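# Swing the compost pail's green lid fully open

## Task

Lift the compost pail's green lid to its fully open position so it stays open by itself, keep the pail upright, finish with neither arm in contact with the pail, and do not knock over the white mug or the glass tumbler.

## Robot and tools

Robot: two six-joint arms with parallel grippers, left_arm and right_arm. Their bases sit near (-0.023, +0.271, +0.032) m and (-0.031, -0.242, +0.018) m. All positions, orientations and velocities in results use the scene frame: origin at table-top height midway between the nominal bases, +x forward over the table, +z up, and left_arm on the +y side. Arm names do not match image left and right. Reported hand poses can be a few centimetres off, more when the arm is stretched out.

A row is 14 numbers, each in [-1, 1], covering both arms even if only one moves. The first 7 are left_arm and the last 7 are right_arm. For each arm the order is: wrist yaw, wrist pitch, wrist roll, shoulder, waist, elbow, then gripper opening. The six joint numbers are scaled offsets, not angles: 1.0 equals 2.224 rad for shoulder, elbow and waist, and 8.485 rad for the three wrist joints. Each offset counts from the arm's Joint targets as they stood when the action or call began. It does not count from the previous row, so sending the same offset again moves the joint further. The opening number is absolute: +1 is fully open, -1 is shut. Waist and wrist roll have their signs flipped against the URDF, both in calls and in results. URDF ranges: waist -2.618 to 3.054 (in your numbers -3.054 to 2.618), shoulder 0 to 3.142, elbow 0 to 3.142, wrist pitch and wrist yaw -1.571 to 1.571, wrist roll -2.094 to 2.094. If an action would push a joint more than 0.059 rad beyond its range, that action is rejected. Each step, a joint's target may lead its measured angle by at most 0.339 rad on the large joints and 2.2 rad on the wrist joints. Targets that would put the gripper more than 200 mm from where it is get pulled back.

Tools:
- execute_actions(actions, cameras): actions is a list of actions. Each action is a table of up to 15 rows, one row per 1/30 s step, and lasts 0.5 s. A shorter table repeats its last row to fill the action. An empty list returns the state, camera images and the scene number.
- move(target, speed, blend, opening_speed, grip_force, blocking, cameras): target is either one 14-number row or a list of up to 15 rows. Every row in the list is an offset from the same starting Joint targets. The joints travel together along smooth paths and do not avoid obstacles.
  - speed: rad/s for the joint with the farthest to go, 0.01 to 12.57, default 0.5. Give one value, or one per target.
  - blend: in rad, rounds the corners between listed targets. 0 means stop at each one.
  - opening_speed: rate of the gripper command on the -1 to +1 scale, per second, at least 0.2. Use it to close slowly.
  - grip_force: newtons per finger pad, 10 to 50. Give one value, or a list with one per arm. It stays set once given.
  - blocking=false: returns after about 0.5 s while the motion continues.
  - The result adds a line "move:" with done, off_target, moving, held or fault, and limits=held if some steps were withheld. Faster moves hit harder, and aiming further past a contact presses harder.
- wait(seconds 0 to 10, cameras): lets time pass while the last commands are held.
- stop(cameras): brakes a running move.
- zoom_image(camera, region [x0, y0, x1, y1]): region is in pixels, at most 504 per side. It works only on the most recent image from cam_high, cam_left_wrist or cam_right_wrist.
- read_manual(section): returns licence texts only.
- finished_scene(scene 1 to 3): ends the scene and cannot be undone. Call it only once the lid is open, stable, and no longer being touched.

Cameras: cam_high is an overhead view; cam_left_wrist and cam_right_wrist are on the wrists. All are 504x504. Images are returned on request, or when the actions list is empty.

Result lines:
- end_effector_position (m) and end_effector_quat_wxyz: the point between the finger pads, about 1 cm behind the fingertips. The fingers point along the gripper's +z axis and open along its y axis.
- Joint positions and Joint velocities: per arm, in the joint order above, followed by the pad gap in m (0.094 when fully open). Velocities may be reported as within noise.
- Joint targets: the base that your next offsets count from.
- Tool commands: the current gripper commands. To leave a gripper unchanged, resend its current value; a 0 there means half open.
- grip_measured: the finger opening on the command scale. grip_effort_nm: gripper motor effort, negative when closing.
- Joint torques: include gravity and friction.
- Step readings: listed for actions calls.
- "joint sent to its limit": a joint was driven to its real end. "joint command not followed": the clearance check changed or withheld targets.
- MOTOR HOT appears at 75 °C. An OVER-TEMPERATURE FAULT at 90 °C folds that arm away for the rest of the scene. Keeping an arm outstretched, holding a load, or pushing against something heats the motors.

What to avoid: collisions or pressing between the two arms, including one gripper closing on the other's fingers. Also avoid hard hits on fixed or heavy objects, slamming the lid, tipping the pail, knocking over the mug or tumbler, and anything leaving the table. Contact by the wrist-camera cable counts as the hand touching, and straining the cable is penalised. After pushing on the lid, send the targets back past the Joint positions so the arm stops pressing. Objects may occasionally be nudged by outside forces. The scene keeps running while you think.

Each tool is called after "Emit:" as a command line: name --argument value for each argument, lists and objects as JSON in quotes; but a table of rows of numbers goes row by row, as --pt "numbers of a row", without its own name.

## Session

Emit:
execute_actions --actions '[]'

Scene clock: 0.00 s.
left_arm: end_effector_position=(+0.3956, +0.2712, +0.1503) grip_measured=+1.000 grip_effort_nm=n/a end_effector_quat_wxyz=(+0.608, -0.026, +0.791, +0.067) | right_arm: end_effector_position=(+0.3589, -0.1938, +0.1213) grip_measured=+1.000 grip_effort_nm=n/a end_effector_quat_wxyz=(+0.606, -0.055, +0.794, +0.007)
Joint names: [wrist yaw, wrist pitch, wrist roll, shoulder, waist, elbow]
Joint positions: left_arm=[-0.24 0.895 -0.015 1.592 0.096 0.435 0.094] | right_arm=[0.068 0.972 0.039 1.552 -0.132 0.311 0.094]
Joint velocities: within noise
Joint torques (N m): no reading
Heat: left arm: 31 °C; right arm: 25 °C.
Joint targets: left_arm=[-0.240 0.884 -0.014 1.588 0.096 0.438] | right_arm=[0.069 0.971 0.038 1.545 -0.132 0.317]
Tool commands: left_gripper/opening=+1.0 right_gripper/opening=+1.0

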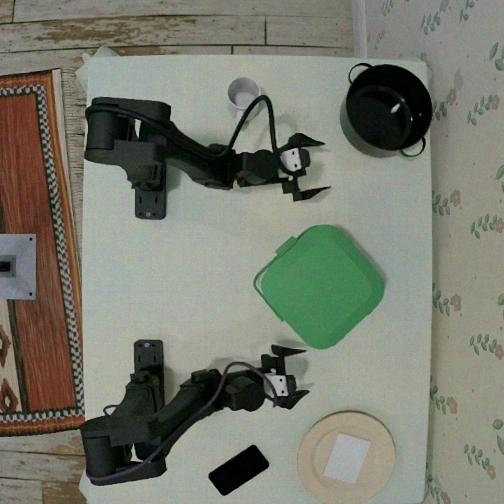

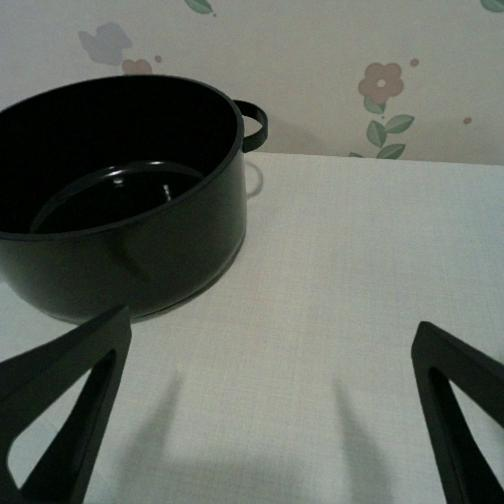

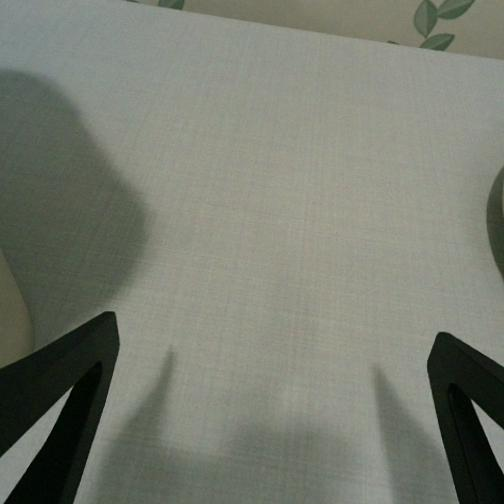

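Emit:
zoom_image --camera "cam_high" --region '[230, 200, 410, 380]'

Emit:
zoom_image --camera "cam_high" --region '[60, 30, 460, 430]'

Scaled by 2.800 from the camera's 504x504 image, which has a finer 720x720 frame.

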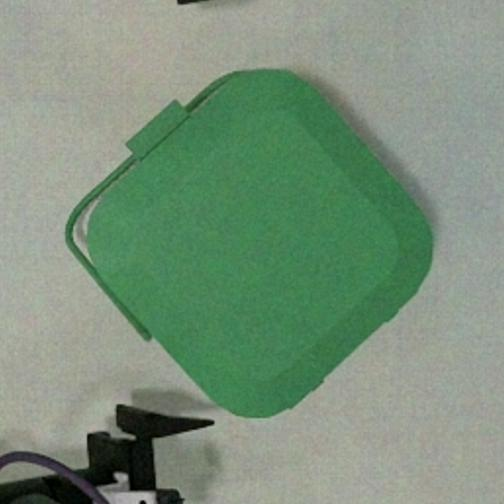

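Scaled by 1.260 from the camera's 504x504 image, which has a finer 720x720 frame.

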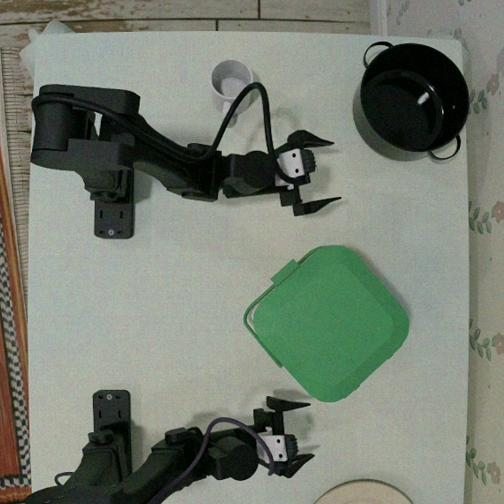

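Emit:
move --target '[0.0283, -0.0924, 0.00165, -0.5342, 0.168, -0.107, 1, 0, 0, 0, 0, 0, 0, 1]' --speed 0.8 --cameras '["all"]'

Scene clock: 91.57 s.
left_arm: end_effector_position=(+0.2271, +0.1450, +0.2468) grip_measured=+1.000 grip_effort_nm=0.00 end_effector_quat_wxyz=(+0.660, +0.174, +0.714, -0.155) | right_arm: end_effector_position=(+0.3589, -0.1938, +0.1213) grip_measured=+1.000 grip_effort_nm=-0.03 end_effector_quat_wxyz=(+0.606, -0.055, +0.794, +0.007)
Joint names: [wrist yaw, wrist pitch, wrist roll, shoulder, waist, elbow]
Joint positions: left_arm=[-0.005 0.116 -0.008 0.412 0.465 0.215 0.094] | right_arm=[0.068 0.972 0.039 1.552 -0.132 0.311 0.094]
Joint torques (N m): left_arm=[0.04 1.86 0.06 0.77 0.47 6.94] | right_arm=[-0.03 1.74 0.03 -6.15 -0.01 5.35]
Heat: left arm: 32 °C; right arm: 34 °C.
Joint targets: left_arm=[-0.001 0.100 0.000 0.400 0.470 0.200] | right_arm=[0.069 0.971 0.038 1.545 -0.132 0.317]
move: done

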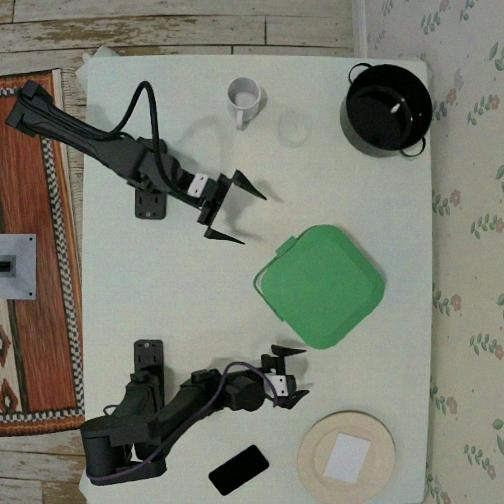

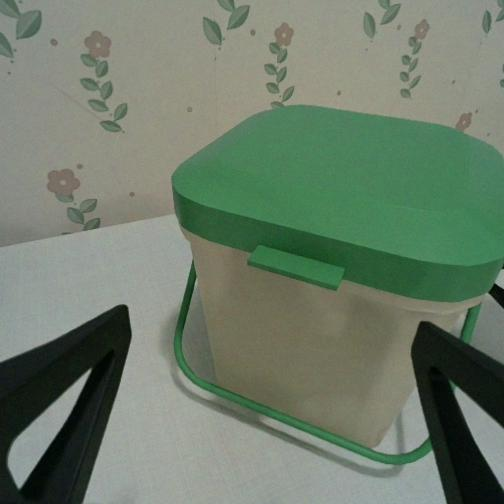

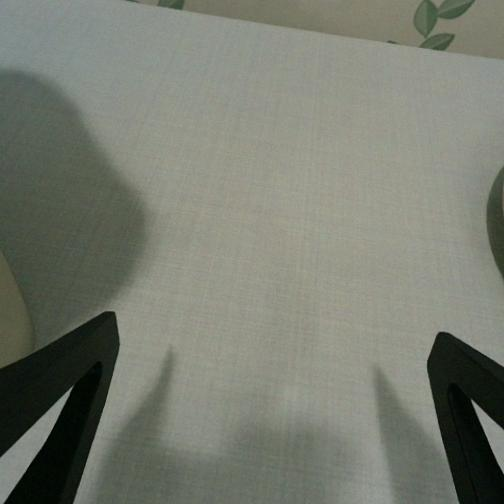

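Emit:
move --target '[0.1509, 0.1461, 0.1851, 0.5072, -0.4276, -0.0054, -0.97, 0, 0, 0, 0, 0, 0, 1]' --speed 0.6 --cameras '["all"]'

Scene clock: 252.40 s.
left_arm: end_effector_position=(+0.2761, +0.2302, +0.1913) grip_measured=-0.967 grip_effort_nm=-0.14 end_effector_quat_wxyz=(+0.262, -0.265, +0.655, -0.657) | right_arm: end_effector_position=(+0.3588, -0.1938, +0.1212) grip_measured=+1.000 grip_effort_nm=-0.03 end_effector_quat_wxyz=(+0.606, -0.055, +0.794, +0.007)
Joint names: [wrist yaw, wrist pitch, wrist roll, shoulder, waist, elbow]
Joint positions: left_arm=[1.274 1.321 1.575 1.519 -0.477 0.199 0.002] | right_arm=[0.068 0.972 0.039 1.552 -0.132 0.311 0.094]
Joint torques (N m): left_arm=[0.05 1.69 -0.07 -3.37 -0.4 3.88] | right_arm=[-0.03 1.75 0.03 -6.16 0.01 5.35]
Heat: left arm: 32 °C; right arm: 40 °C.
Joint targets: left_arm=[1.280 1.340 1.570 1.528 -0.481 0.188] | right_arm=[0.069 0.971 0.038 1.545 -0.132 0.317]
move: done

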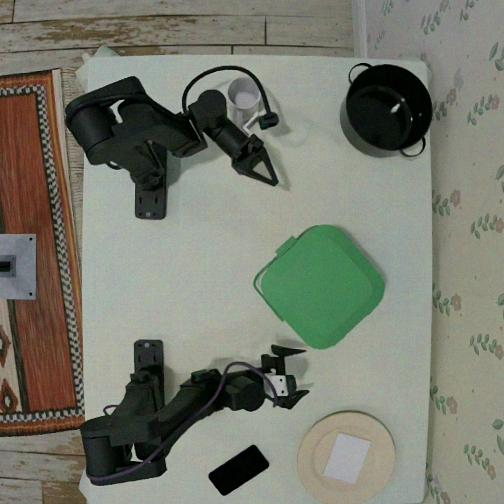

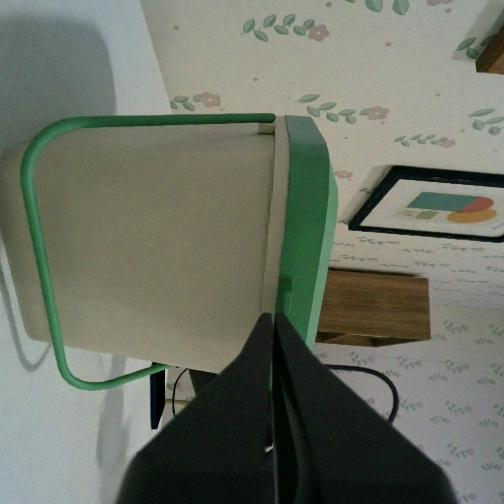

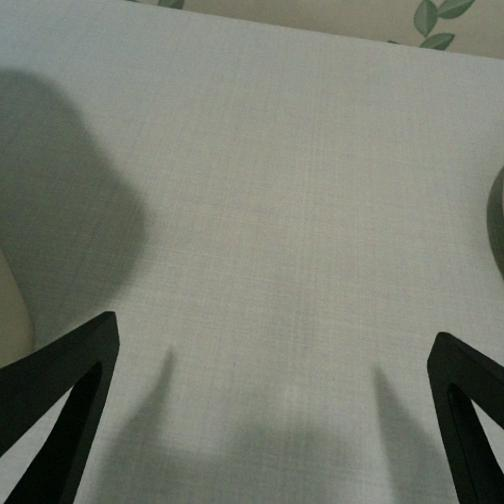

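Emit:
zoom_image --camera "cam_left_wrist" --region '[220, 220, 360, 360]'

Scaled by 3.600 from the camera's 504x504 image, which has a finer 720x720 frame.

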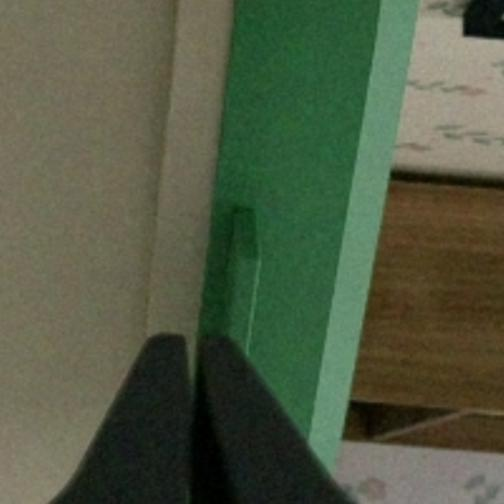

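Emit:
move --target '[-0.0612, -0.0071, 0, -0.0796, 0.2331, -0.0526, -0.97, 0, 0, 0, 0, 0, 0, 1]' --speed 0.5 --cameras '["cam_high", "cam_left_wrist"]'

Emit:
zoom_image --camera "cam_high" --region '[220, 160, 360, 300]'

Emit:
zoom_image --camera "cam_left_wrist" --region '[180, 180, 380, 380]'

Scene clock: 298.70 s.
left_arm: end_effector_position=(+0.2648, +0.1346, +0.1929) grip_measured=-0.967 grip_effort_nm=-0.13 end_effector_quat_wxyz=(+0.264, -0.260, +0.655, -0.659) | right_arm: end_effector_position=(+0.3588, -0.1938, +0.1211) grip_measured=+1.000 grip_effort_nm=-0.03 end_effector_quat_wxyz=(+0.606, -0.055, +0.794, +0.007)
Joint names: [wrist yaw, wrist pitch, wrist roll, shoulder, waist, elbow]
Joint positions: left_arm=[0.771 1.294 1.576 1.366 0.032 0.082 0.002] | right_arm=[0.068 0.971 0.039 1.552 -0.132 0.311 0.094]
Joint torques (N m): left_arm=[-0.09 1.65 -0.07 -4.33 0.53 4.3] | right_arm=[-0.03 1.75 0.03 -6.17 0.01 5.35]
Heat: left arm: 32 °C; right arm: 41 °C.
Joint targets: left_arm=[0.761 1.279 1.570 1.351 0.037 0.071] | right_arm=[0.069 0.970 0.038 1.545 -0.132 0.317]
move: done
Images, in order (width x height): cam_high 504x504, cam_left_wrist 504x504.

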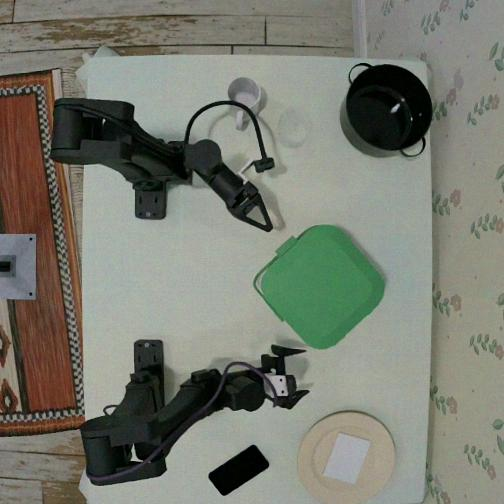

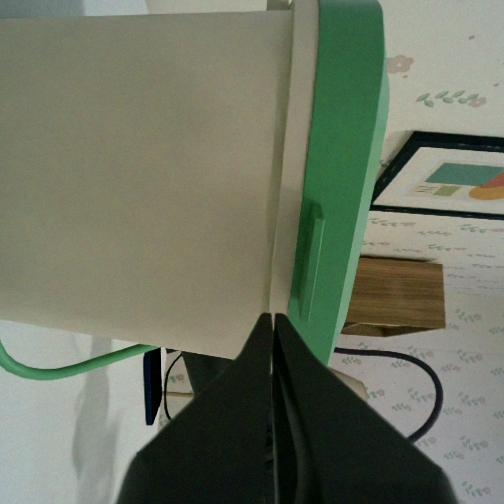

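Scaled by 3.600 from the camera's 504x504 image, which has a finer 720x720 frame.

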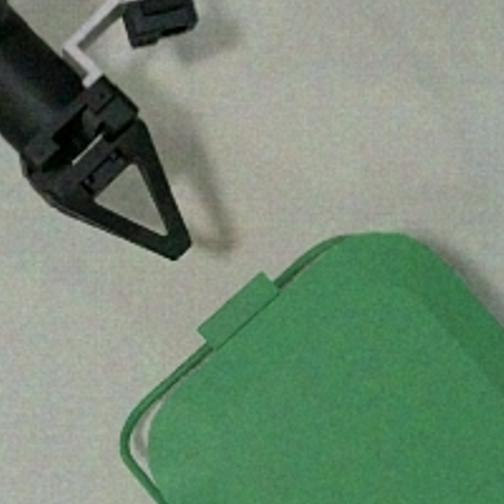

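Scaled by 2.520 from the camera's 504x504 image, which has a finer 720x720 frame.

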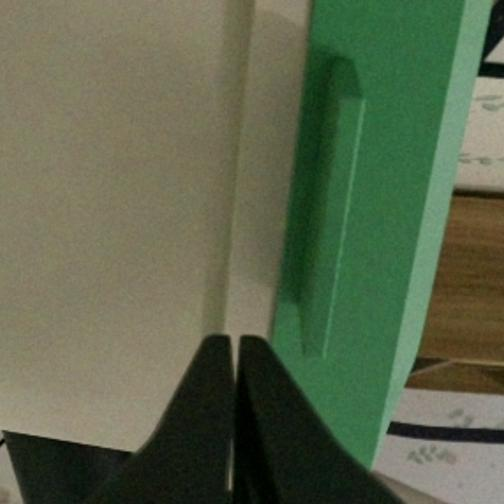

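Emit:
move --target '[-0.01615, 0.0060, 0, 0.0830, 0.0616, 0.0605, -0.97, 0, 0, 0, 0, 0, 0, 1]' --speed 0.15 --cameras '["cam_high", "cam_left_wrist"]'

Emit:
zoom_image --camera "cam_high" --region '[220, 160, 360, 300]'

Emit:
zoom_image --camera "cam_left_wrist" --region '[180, 180, 380, 380]'

Scene clock: 317.13 s.
left_arm: end_effector_position=(+0.2918, +0.1068, +0.1852) grip_measured=-0.967 grip_effort_nm=-0.14 end_effector_quat_wxyz=(+0.254, -0.270, +0.660, -0.654) | right_arm: end_effector_position=(+0.3588, -0.1938, +0.1211) grip_measured=+1.000 grip_effort_nm=-0.03 end_effector_quat_wxyz=(+0.606, -0.055, +0.794, +0.007)
Joint names: [wrist yaw, wrist pitch, wrist roll, shoulder, waist, elbow]
Joint positions: left_arm=[0.634 1.316 1.576 1.525 0.17 0.189 0.002] | right_arm=[0.068 0.971 0.039 1.552 -0.132 0.311 0.094]
Joint torques (N m): left_arm=[-0.1 1.98 -0.07 -3.51 0.49 6.56] | right_arm=[-0.03 1.75 0.03 -6.19 0.02 5.37]
Heat: left arm: 33 °C; right arm: 41 °C.
Joint targets: left_arm=[0.623 1.330 1.571 1.536 0.174 0.206] | right_arm=[0.069 0.970 0.038 1.545 -0.132 0.317]
move: done
Images, in order (width x height): cam_high 504x504, cam_left_wrist 504x504.

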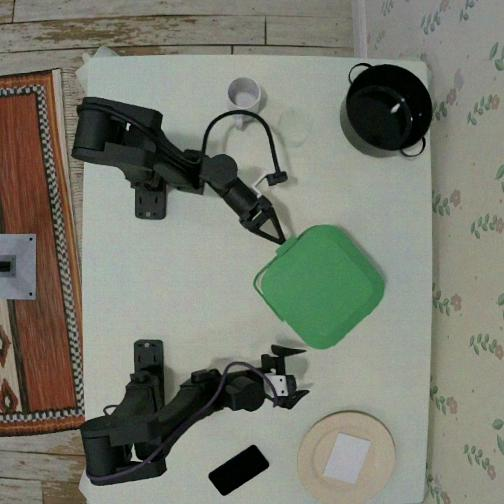

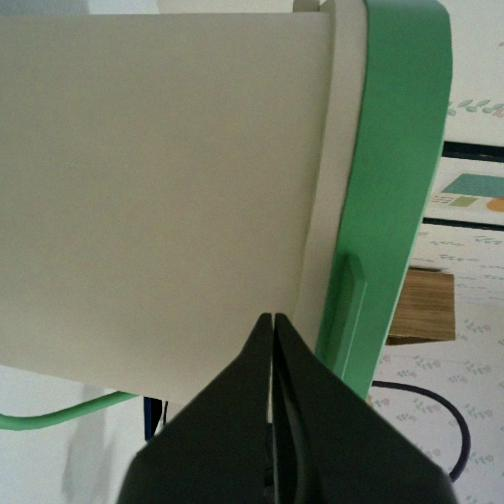

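Scaled by 3.600 from the camera's 504x504 image, which has a finer 720x720 frame.

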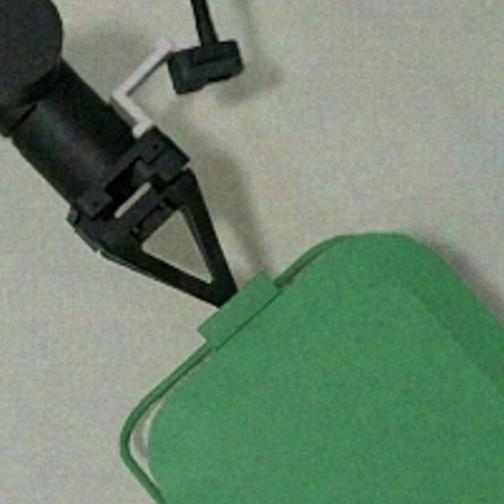

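Scaled by 2.520 from the camera's 504x504 image, which has a finer 720x720 frame.

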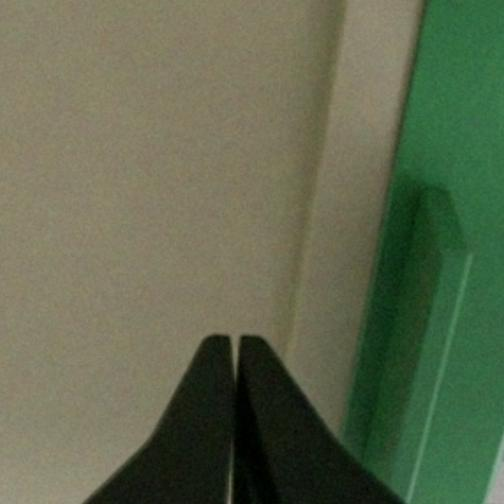

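Emit:
move --target '[-0.00137, -0.01473, 0, -0.0458, 0.0057, 0.0103, -0.97, 0, 0, 0, 0, 0, 0, 1]' --speed 0.1 --cameras '["cam_high", "cam_left_wrist"]'

Emit:
zoom_image --camera "cam_left_wrist" --region '[180, 180, 380, 380]'

Scene clock: 334.43 s.
left_arm: end_effector_position=(+0.2927, +0.1042, +0.1960) grip_measured=-0.967 grip_effort_nm=-0.14 end_effector_quat_wxyz=(+0.254, -0.269, +0.660, -0.654) | right_arm: end_effector_position=(+0.3588, -0.1938, +0.1211) grip_measured=+1.000 grip_effort_nm=-0.03 end_effector_quat_wxyz=(+0.606, -0.055, +0.794, +0.007)
Joint names: [wrist yaw, wrist pitch, wrist roll, shoulder, waist, elbow]
Joint positions: left_arm=[0.623 1.223 1.576 1.451 0.182 0.21 0.002] | right_arm=[0.068 0.971 0.039 1.552 -0.132 0.311 0.094]
Joint torques (N m): left_arm=[-0.11 1.67 -0.07 -5.85 0.54 7.19] | right_arm=[-0.03 1.75 0.03 -6.16 0.02 5.35]
Heat: left arm: 35 °C; right arm: 42 °C.
Joint targets: left_arm=[0.612 1.205 1.571 1.434 0.187 0.229] | right_arm=[0.069 0.970 0.038 1.545 -0.132 0.317]
move: done
Images, in order (width x height): cam_high 504x504, cam_left_wrist 504x504.

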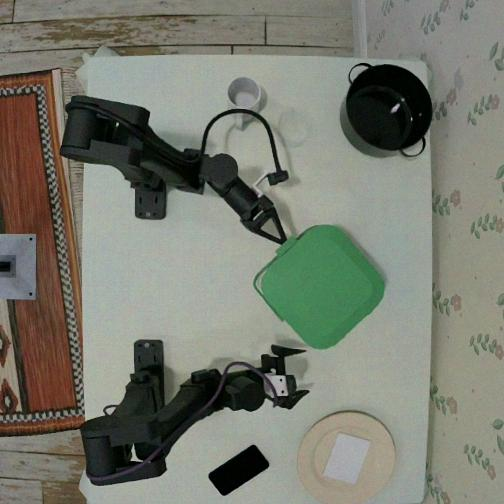

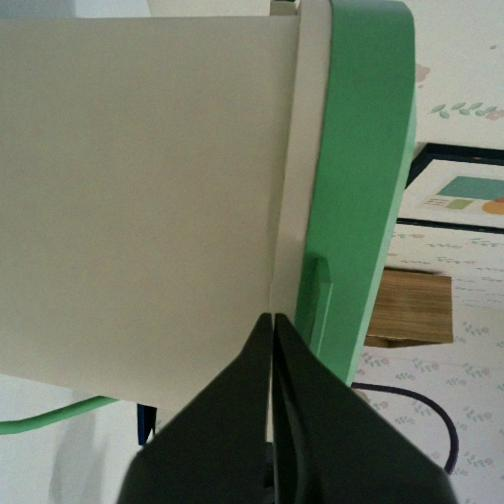

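Scaled by 2.520 from the camera's 504x504 image, which has a finer 720x720 frame.

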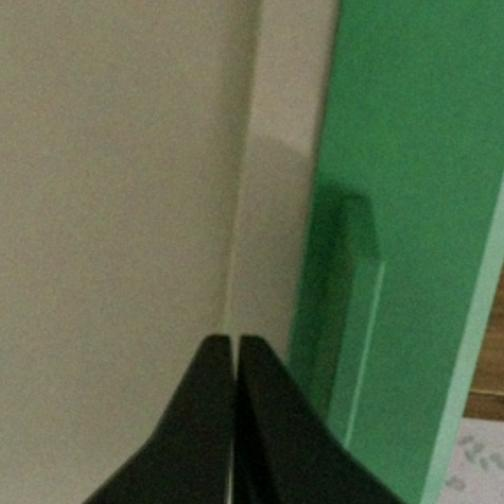

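Emit:
move --target '[-0.0019, -0.01378, 0, -0.0322, 0.0069, 0.0203, -0.97, 0, 0, 0, 0, 0, 0, 1]' --speed 0.1 --cameras '["cam_high", "cam_left_wrist"]'

Emit:
zoom_image --camera "cam_left_wrist" --region '[180, 180, 380, 380]'

Scene clock: 343.37 s.
left_arm: end_effector_position=(+0.2962, +0.1006, +0.2032) grip_measured=-0.967 grip_effort_nm=-0.13 end_effector_quat_wxyz=(+0.247, -0.277, +0.665, -0.649) | right_arm: end_effector_position=(+0.3588, -0.1938, +0.1211) grip_measured=+1.000 grip_effort_nm=-0.03 end_effector_quat_wxyz=(+0.606, -0.055, +0.794, +0.007)
Joint names: [wrist yaw, wrist pitch, wrist roll, shoulder, waist, elbow]
Joint positions: left_arm=[0.607 1.09 1.576 1.384 0.197 0.249 0.002] | right_arm=[0.068 0.971 0.039 1.552 -0.132 0.311 0.094]
Joint torques (N m): left_arm=[-0.1 1.84 -0.07 -6.06 0.59 8.31] | right_arm=[-0.03 1.75 0.02 -6.16 -0.01 5.35]
Heat: left arm: 34 °C; right arm: 42 °C.
Joint targets: left_arm=[0.596 1.088 1.570 1.362 0.202 0.274] | right_arm=[0.069 0.970 0.038 1.545 -0.132 0.317]
move: done
Images, in order (width x height): cam_high 504x504, cam_left_wrist 504x504.

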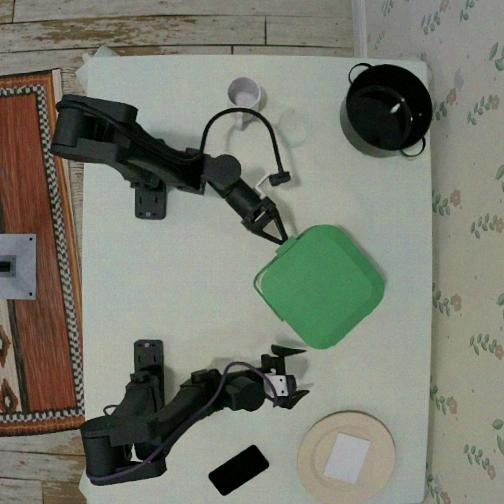

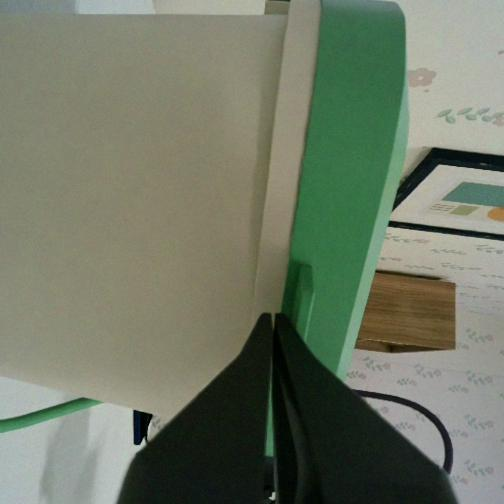

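Scaled by 2.520 from the camera's 504x504 image, which has a finer 720x720 frame.

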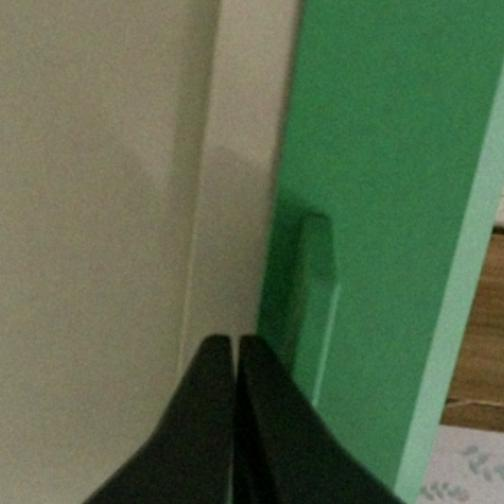

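Emit:
move --pt "-0.00115 -0.01102 0 -0.02446 0.0044 0.01758 -0.97 0 0 0 0 0 0 1" --pt "-0.00362 -0.02923 0 -0.05616 0.0138 0.05535 -0.97 0 0 0 0 0 0 1" --speed 0.12 --blend 0.02 --cameras '["cam_high", "cam_left_wrist"]'

Scene clock: 390.27 s.
left_arm: end_effector_position=(+0.3057, +0.0924, +0.2422) grip_measured=-0.968 grip_effort_nm=-0.12 end_effector_quat_wxyz=(+0.251, -0.273, +0.663, -0.651) | right_arm: end_effector_position=(+0.3588, -0.1938, +0.1211) grip_measured=+1.000 grip_effort_nm=-0.03 end_effector_quat_wxyz=(+0.606, -0.055, +0.794, +0.007)
Joint names: [wrist yaw, wrist pitch, wrist roll, shoulder, waist, elbow]
Joint positions: left_arm=[0.577 0.853 1.576 1.256 0.226 0.37 0.002] | right_arm=[0.068 0.971 0.039 1.552 -0.132 0.311 0.094]
Joint torques (N m): left_arm=[-0.12 1.77 -0.07 -5.56 0.75 9.55] | right_arm=[-0.02 1.75 0.02 -6.19 0.01 5.35]
Heat: left arm: 35 °C; right arm: 43 °C.
Joint targets: left_arm=[0.565 0.840 1.570 1.237 0.233 0.397] | right_arm=[0.069 0.971 0.038 1.545 -0.132 0.317]
move: done
Images, in order (width x height): cam_high 504x504, cam_left_wrist 504x504.

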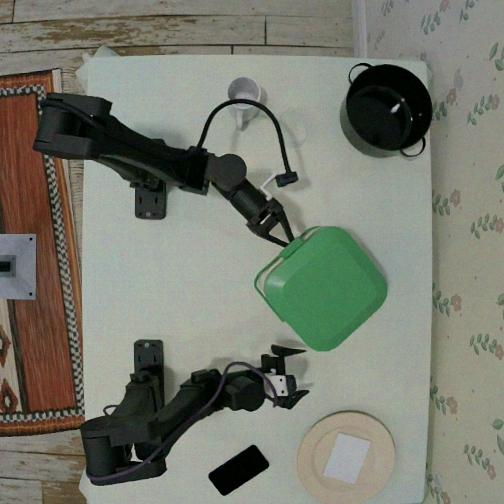

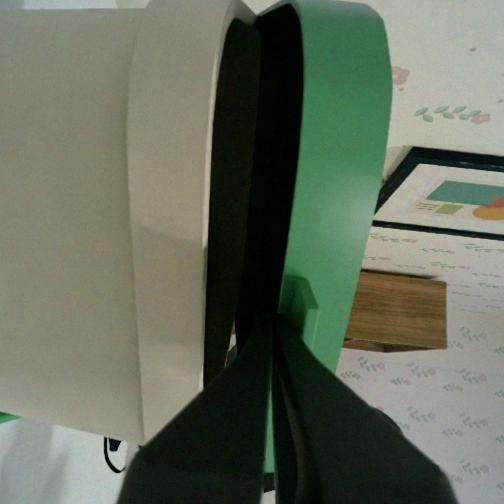

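Emit:
move --pt "-0.00547 -0.01644 0 -0.0010 0.02086 0.06174 -0.97 0 0 0 0 0 0 1" --pt "-0.01236 -0.02918 0 0.02693 0.04717 0.13826 -0.97 0 0 0 0 0 0 1" --speed 0.12 --blend 0.02 --cameras '["cam_high", "cam_left_wrist"]'

Scene clock: 398.17 s.
left_arm: end_effector_position=(+0.3383, +0.0573, +0.3186) grip_measured=-0.968 grip_effort_nm=-0.12 end_effector_quat_wxyz=(+0.265, -0.258, +0.651, -0.663) | right_arm: end_effector_position=(+0.3588, -0.1938, +0.1211) grip_measured=+1.000 grip_effort_nm=-0.03 end_effector_quat_wxyz=(+0.606, -0.055, +0.794, +0.007)
Joint names: [wrist yaw, wrist pitch, wrist roll, shoulder, waist, elbow]
Joint positions: left_arm=[0.475 0.624 1.577 1.283 0.331 0.68 0.002] | right_arm=[0.068 0.971 0.039 1.552 -0.132 0.311 0.094]
Joint torques (N m): left_arm=[-0.16 1.62 -0.08 -3.82 0.77 10.06] | right_arm=[-0.03 1.75 0.03 -6.16 0.02 5.34]
Heat: left arm: 34 °C; right arm: 43 °C.
Joint targets: left_arm=[0.460 0.593 1.570 1.297 0.338 0.704] | right_arm=[0.069 0.971 0.038 1.545 -0.132 0.317]
move: done
Images, in order (width x height): cam_high 504x504, cam_left_wrist 504x504.

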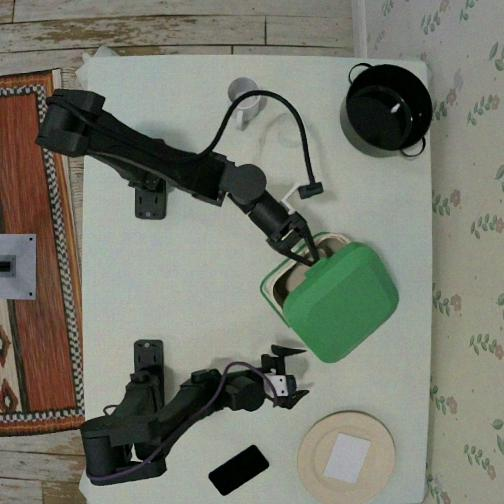

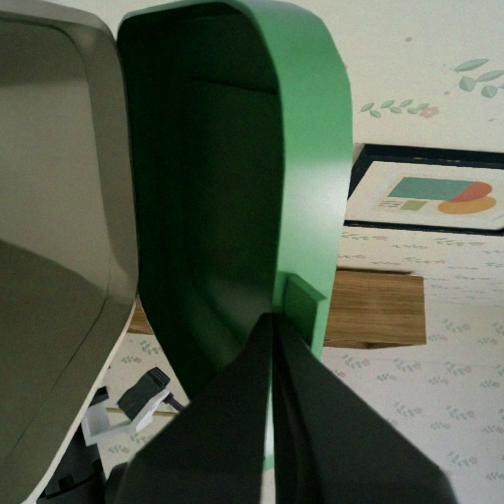

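Emit:
move --pt "-0.00718 -0.01061 0 0.05153 0.02738 0.0920 -0.97 0 0 0 0 0 0 1" --pt "-0.01275 -0.01245 0 0.11349 0.04865 0.16097 -0.97 0 0 0 0 0 0 1" --speed 0.12 --blend 0.02 --cameras '["cam_high", "cam_left_wrist"]'

Scene clock: 409.53 s.
left_arm: end_effector_position=(+0.3921, +0.0008, +0.3676) grip_measured=-0.968 grip_effort_nm=-0.12 end_effector_quat_wxyz=(+0.272, -0.249, +0.641, -0.673) | right_arm: end_effector_position=(+0.3588, -0.1938, +0.1211) grip_measured=+1.000 grip_effort_nm=-0.03 end_effector_quat_wxyz=(+0.606, -0.055, +0.794, +0.007)
Joint names: [wrist yaw, wrist pitch, wrist roll, shoulder, waist, elbow]
Joint positions: left_arm=[0.367 0.539 1.578 1.525 0.44 1.044 0.002] | right_arm=[0.068 0.971 0.039 1.552 -0.132 0.311 0.094]
Joint torques (N m): left_arm=[-0.17 1.46 -0.08 -5.9 0.7 9.8] | right_arm=[-0.03 1.76 0.03 -6.17 0.02 5.35]
Heat: left arm: 33 °C; right arm: 43 °C.
Joint targets: left_arm=[0.352 0.487 1.570 1.549 0.446 1.062] | right_arm=[0.069 0.971 0.038 1.545 -0.132 0.317]
move: off_target (left_arm); left_arm: the wrist pitch is farthest, 0.052 rad from its target
Images, in order (width x height): cam_high 504x504, cam_left_wrist 504x504.

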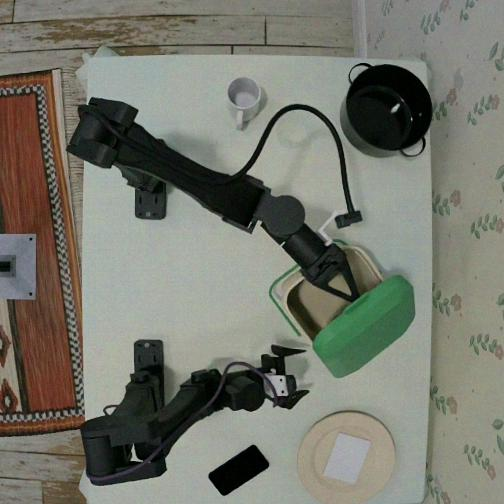

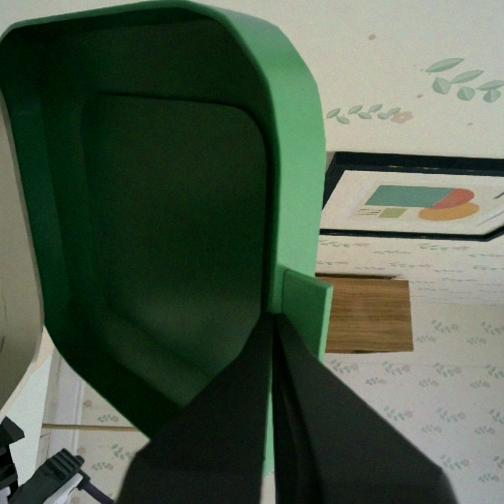

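Emit:
move --target '[-0.00534, -0.01527, 0, 0.06915, 0.02037, 0.12743, -0.97, 0, 0, 0, 0, 0, 0, 1]' --speed 0.12 --cameras '["cam_high", "cam_left_wrist"]'

Scene clock: 438.57 s.
left_arm: end_effector_position=(+0.4228, -0.0360, +0.4056) grip_measured=-0.968 grip_effort_nm=-0.12 end_effector_quat_wxyz=(+0.272, -0.241, +0.636, -0.680) | right_arm: end_effector_position=(+0.3588, -0.1938, +0.1211) grip_measured=+1.000 grip_effort_nm=-0.03 end_effector_quat_wxyz=(+0.606, -0.055, +0.794, +0.007)
Joint names: [wrist yaw, wrist pitch, wrist roll, shoulder, waist, elbow]
Joint positions: left_arm=[0.33 0.421 1.578 1.673 0.489 1.33 0.002] | right_arm=[0.068 0.971 0.039 1.552 -0.132 0.311 0.094]
Joint torques (N m): left_arm=[-0.25 1.37 -0.07 -7.28 0.29 9.59] | right_arm=[-0.04 1.75 0.03 -6.16 0.01 5.37]
Heat: left arm: 33 °C; right arm: 43 °C.
Joint targets: left_arm=[0.307 0.358 1.570 1.703 0.491 1.346] | right_arm=[0.069 0.971 0.038 1.545 -0.132 0.317]
move: off_target (left_arm); left_arm: the wrist pitch is farthest, 0.063 rad from its target
Images, in order (width x height): cam_high 504x504, cam_left_wrist 504x504.

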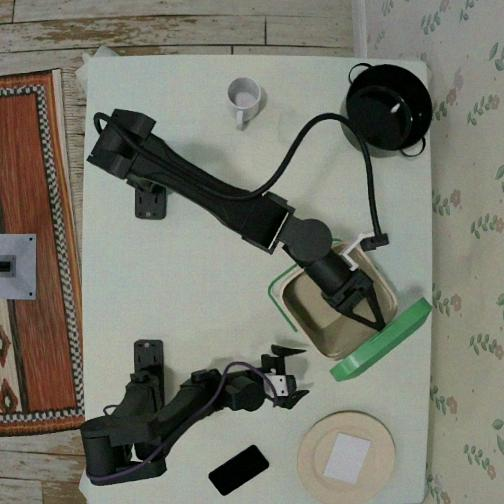

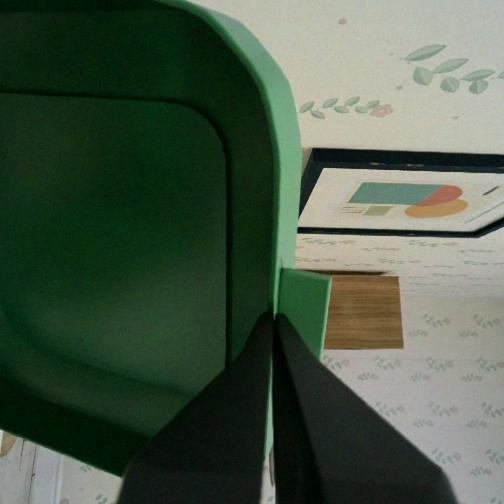

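Emit:
move --target '[-0.00448, -0.00236, 0, 0.08917, 0.01704, 0.08714, -0.97, 0, 0, 0, 0, 0, 0, 1]' --speed 0.12 --cameras '["cam_high", "cam_left_wrist"]'

Scene clock: 449.50 s.
left_arm: end_effector_position=(+0.4641, -0.0734, +0.3655) grip_measured=-0.968 grip_effort_nm=-0.12 end_effector_quat_wxyz=(+0.254, -0.267, +0.661, -0.653) | right_arm: end_effector_position=(+0.3588, -0.1938, +0.1211) grip_measured=+1.000 grip_effort_nm=-0.03 end_effector_quat_wxyz=(+0.606, -0.055, +0.794, +0.007)
Joint names: [wrist yaw, wrist pitch, wrist roll, shoulder, waist, elbow]
Joint positions: left_arm=[0.282 0.348 1.579 1.881 0.524 1.515 0.002] | right_arm=[0.068 0.971 0.039 1.552 -0.132 0.311 0.094]
Joint torques (N m): left_arm=[-0.12 1.85 -0.08 -10.61 0.5 10.47] | right_arm=[-0.02 1.75 0.03 -6.17 -0.01 5.39]
Heat: left arm: 33 °C; right arm: 44 °C.
Joint targets: left_arm=[0.269 0.337 1.570 1.902 0.529 1.540] | right_arm=[0.069 0.971 0.038 1.545 -0.132 0.317]
move: done
Images, in order (width x height): cam_high 504x504, cam_left_wrist 504x504.

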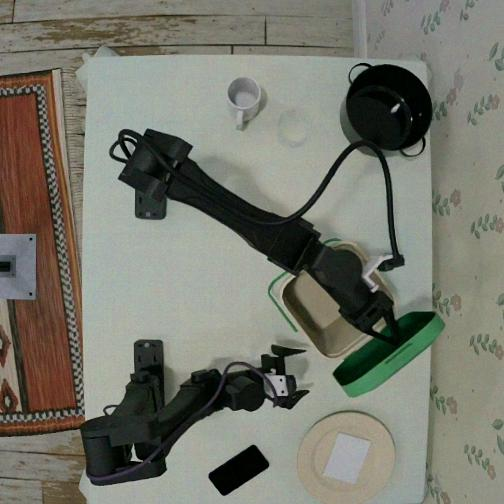

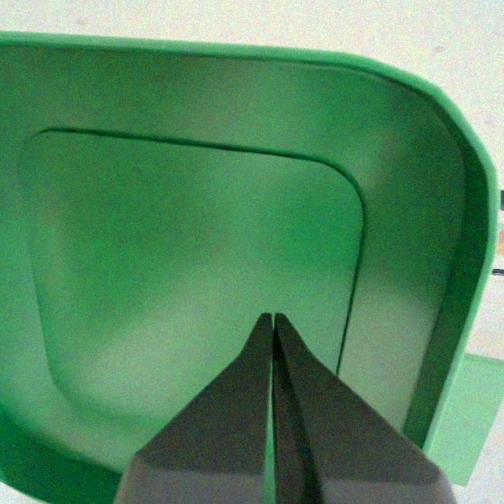

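Emit:
move --target '[-0.00141, 0.00035, 0, 0.03431, 0.0054, 0.03867, -0.97, 0, 0, 0, 0, 0, 0, 1]' --speed 0.1 --cameras '["cam_high", "cam_left_wrist"]'

Scene clock: 456.43 s.
left_arm: end_effector_position=(+0.4773, -0.0874, +0.3638) grip_measured=-0.968 grip_effort_nm=-0.12 end_effector_quat_wxyz=(+0.257, -0.265, +0.658, -0.656) | right_arm: end_effector_position=(+0.3588, -0.1938, +0.1211) grip_measured=+1.000 grip_effort_nm=-0.03 end_effector_quat_wxyz=(+0.606, -0.055, +0.794, +0.007)
Joint names: [wrist yaw, wrist pitch, wrist roll, shoulder, waist, elbow]
Joint positions: left_arm=[0.27 0.348 1.579 1.955 0.537 1.598 0.002] | right_arm=[0.068 0.971 0.039 1.552 -0.132 0.311 0.094]
Joint torques (N m): left_arm=[-0.14 1.89 -0.08 -11.17 0.5 10.78] | right_arm=[-0.03 1.75 0.03 -6.17 0.02 5.35]
Heat: left arm: 33 °C; right arm: 44 °C.
Joint targets: left_arm=[0.257 0.340 1.570 1.978 0.541 1.626] | right_arm=[0.069 0.971 0.038 1.545 -0.132 0.317]
move: done
Images, in order (width x height): cam_high 504x504, cam_left_wrist 504x504.

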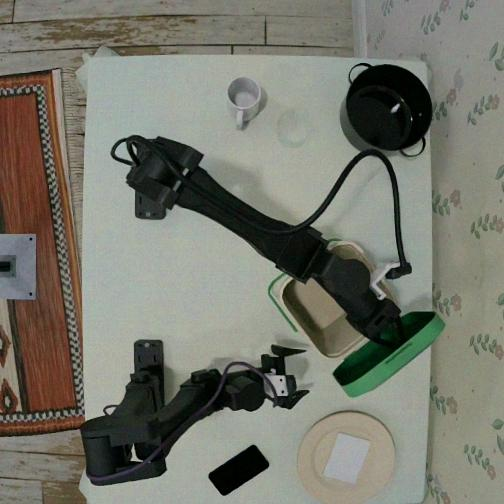

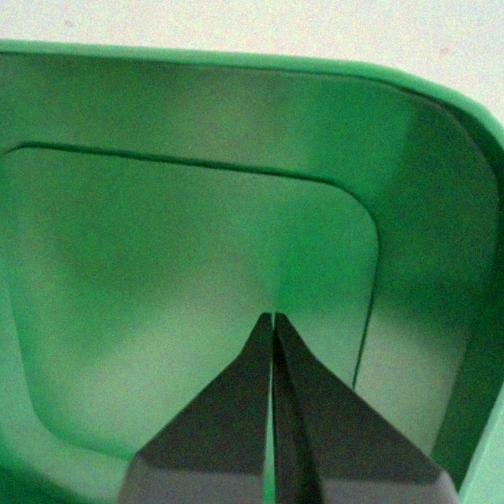

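Emit:
move --target '[-0.00098, -0.00118, 0, 0.02662, 0.00373, 0.03296, -0.97, 0, 0, 0, 0, 0, 0, 1]' --speed 0.08 --cameras '["cam_high", "cam_left_wrist"]'

Emit:
zoom_image --camera "cam_high" --region '[250, 220, 460, 430]'

Scene clock: 465.67 s.
left_arm: end_effector_position=(+0.4878, -0.0979, +0.3652) grip_measured=-0.968 grip_effort_nm=-0.12 end_effector_quat_wxyz=(+0.260, -0.262, +0.654, -0.660) | right_arm: end_effector_position=(+0.3588, -0.1938, +0.1211) grip_measured=+1.000 grip_effort_nm=-0.03 end_effector_quat_wxyz=(+0.606, -0.055, +0.794, +0.007)
Joint names: [wrist yaw, wrist pitch, wrist roll, shoulder, waist, elbow]
Joint positions: left_arm=[0.261 0.347 1.579 2.012 0.545 1.671 0.002] | right_arm=[0.068 0.971 0.039 1.552 -0.132 0.311 0.094]
Joint torques (N m): left_arm=[-0.14 1.8 -0.09 -11.59 0.55 10.77] | right_arm=[-0.03 1.75 0.03 -6.17 0.02 5.34]
Heat: left arm: 34 °C; right arm: 44 °C.
Joint targets: left_arm=[0.249 0.330 1.570 2.037 0.549 1.699] | right_arm=[0.069 0.971 0.038 1.545 -0.132 0.317]
move: done
Images, in order (width x height): cam_high 504x504, cam_left_wrist 504x504.

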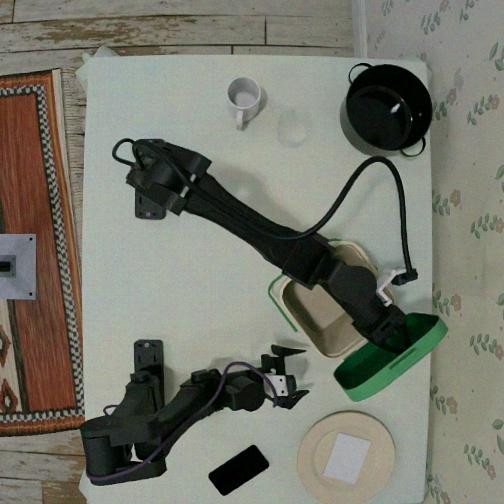

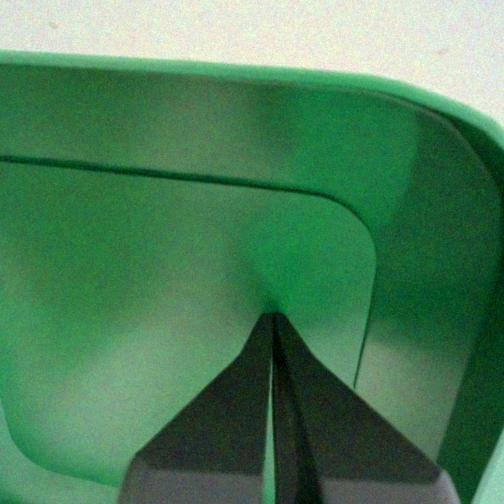

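Scaled by 2.400 from the camera's 504x504 image, which has a finer 720x720 frame.

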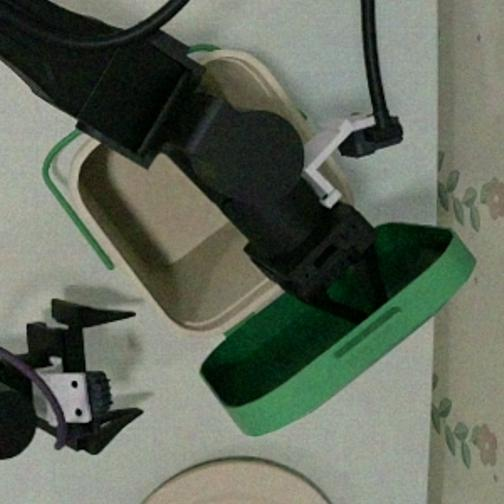

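Emit:
move --target '[-0.00153, -0.00471, 0, 0.04618, 0.00585, 0.06659, -0.97, 0, 0, 0, 0, 0, 0, 1]' --speed 0.08 --cameras '["cam_high", "cam_left_wrist"]'

Emit:
zoom_image --camera "cam_high" --region '[250, 220, 460, 430]'

Scene clock: 478.73 s.
left_arm: end_effector_position=(+0.5052, -0.1159, +0.3668) grip_measured=-0.968 grip_effort_nm=-0.12 end_effector_quat_wxyz=(+0.262, -0.261, +0.652, -0.663) | right_arm: end_effector_position=(+0.3588, -0.1938, +0.1211) grip_measured=+1.000 grip_effort_nm=-0.03 end_effector_quat_wxyz=(+0.606, -0.055, +0.794, +0.007)
Joint names: [wrist yaw, wrist pitch, wrist roll, shoulder, waist, elbow]
Joint positions: left_arm=[0.248 0.308 1.579 2.113 0.558 1.82 0.002] | right_arm=[0.068 0.971 0.039 1.552 -0.132 0.311 0.094]
Joint torques (N m): left_arm=[-0.14 1.8 -0.08 -12.48 0.53 10.71] | right_arm=[-0.03 1.75 0.03 -6.19 -0.01 5.37]
Heat: left arm: 34 °C; right arm: 44 °C.
Joint targets: left_arm=[0.235 0.291 1.570 2.140 0.562 1.847] | right_arm=[0.069 0.971 0.038 1.545 -0.132 0.317]
move: done
Images, in order (width x height): cam_high 504x504, cam_left_wrist 504x504.

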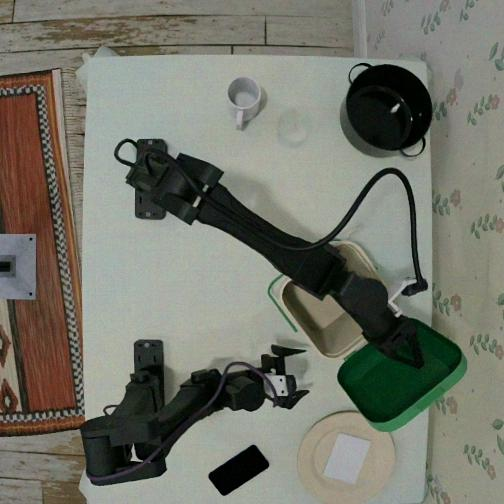

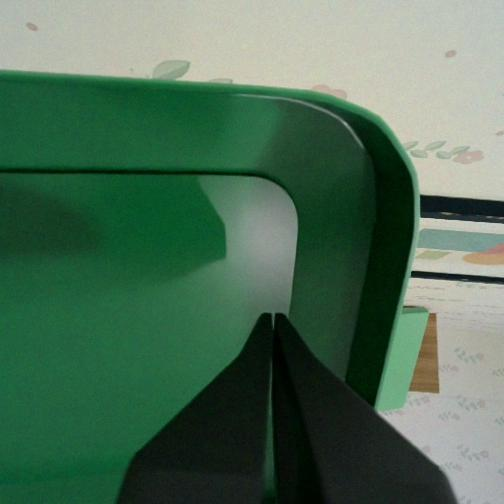

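Scaled by 2.400 from the camera's 504x504 image, which has a finer 720x720 frame.

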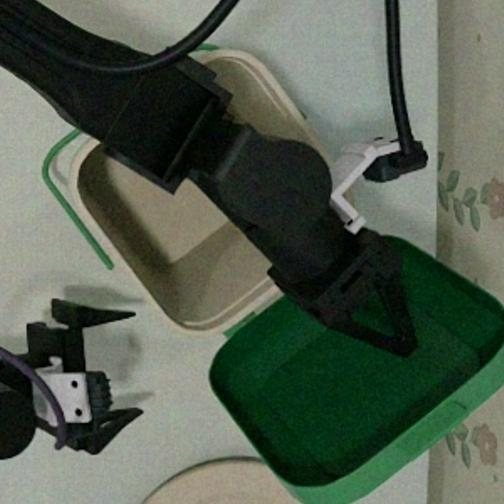

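Emit:
move --target '[0.01377, 0.02315, 0, -0.26556, -0.05207, -0.35297, -0.97, 0, 0, 0, 0, 0, 0, 1]' --speed 0.5 --cameras '["cam_high", "cam_left_wrist"]'

Scene clock: 490.57 s.
left_arm: end_effector_position=(+0.4024, -0.0072, +0.3458) grip_measured=-0.968 grip_effort_nm=-0.12 end_effector_quat_wxyz=(+0.255, -0.269, +0.661, -0.653) | right_arm: end_effector_position=(+0.3588, -0.1938, +0.1211) grip_measured=+1.000 grip_effort_nm=-0.03 end_effector_quat_wxyz=(+0.606, -0.055, +0.794, +0.007)
Joint names: [wrist yaw, wrist pitch, wrist roll, shoulder, waist, elbow]
Joint positions: left_arm=[0.352 0.478 1.579 1.574 0.45 1.078 0.002] | right_arm=[0.068 0.971 0.039 1.552 -0.132 0.311 0.094]
Joint torques (N m): left_arm=[0.01 2 -0.08 -11.03 -0.29 6.69] | right_arm=[-0.04 1.75 0.03 -6.17 0.03 5.34]
Heat: left arm: 34 °C; right arm: 44 °C.
Joint targets: left_arm=[0.352 0.487 1.570 1.549 0.447 1.062] | right_arm=[0.069 0.971 0.038 1.545 -0.132 0.317]
move: done
Images, in order (width x height): cam_high 504x504, cam_left_wrist 504x504.

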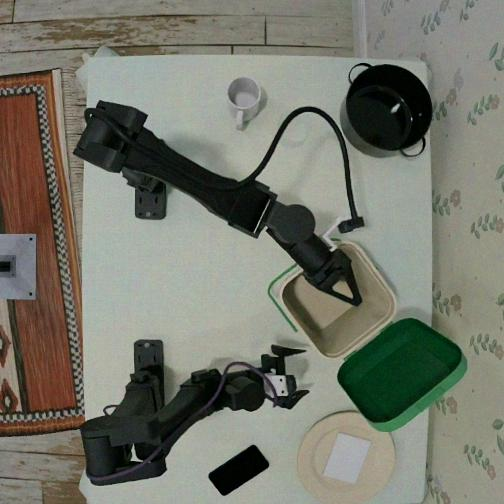

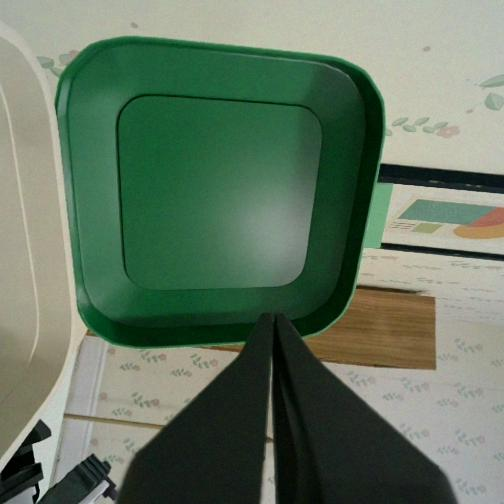

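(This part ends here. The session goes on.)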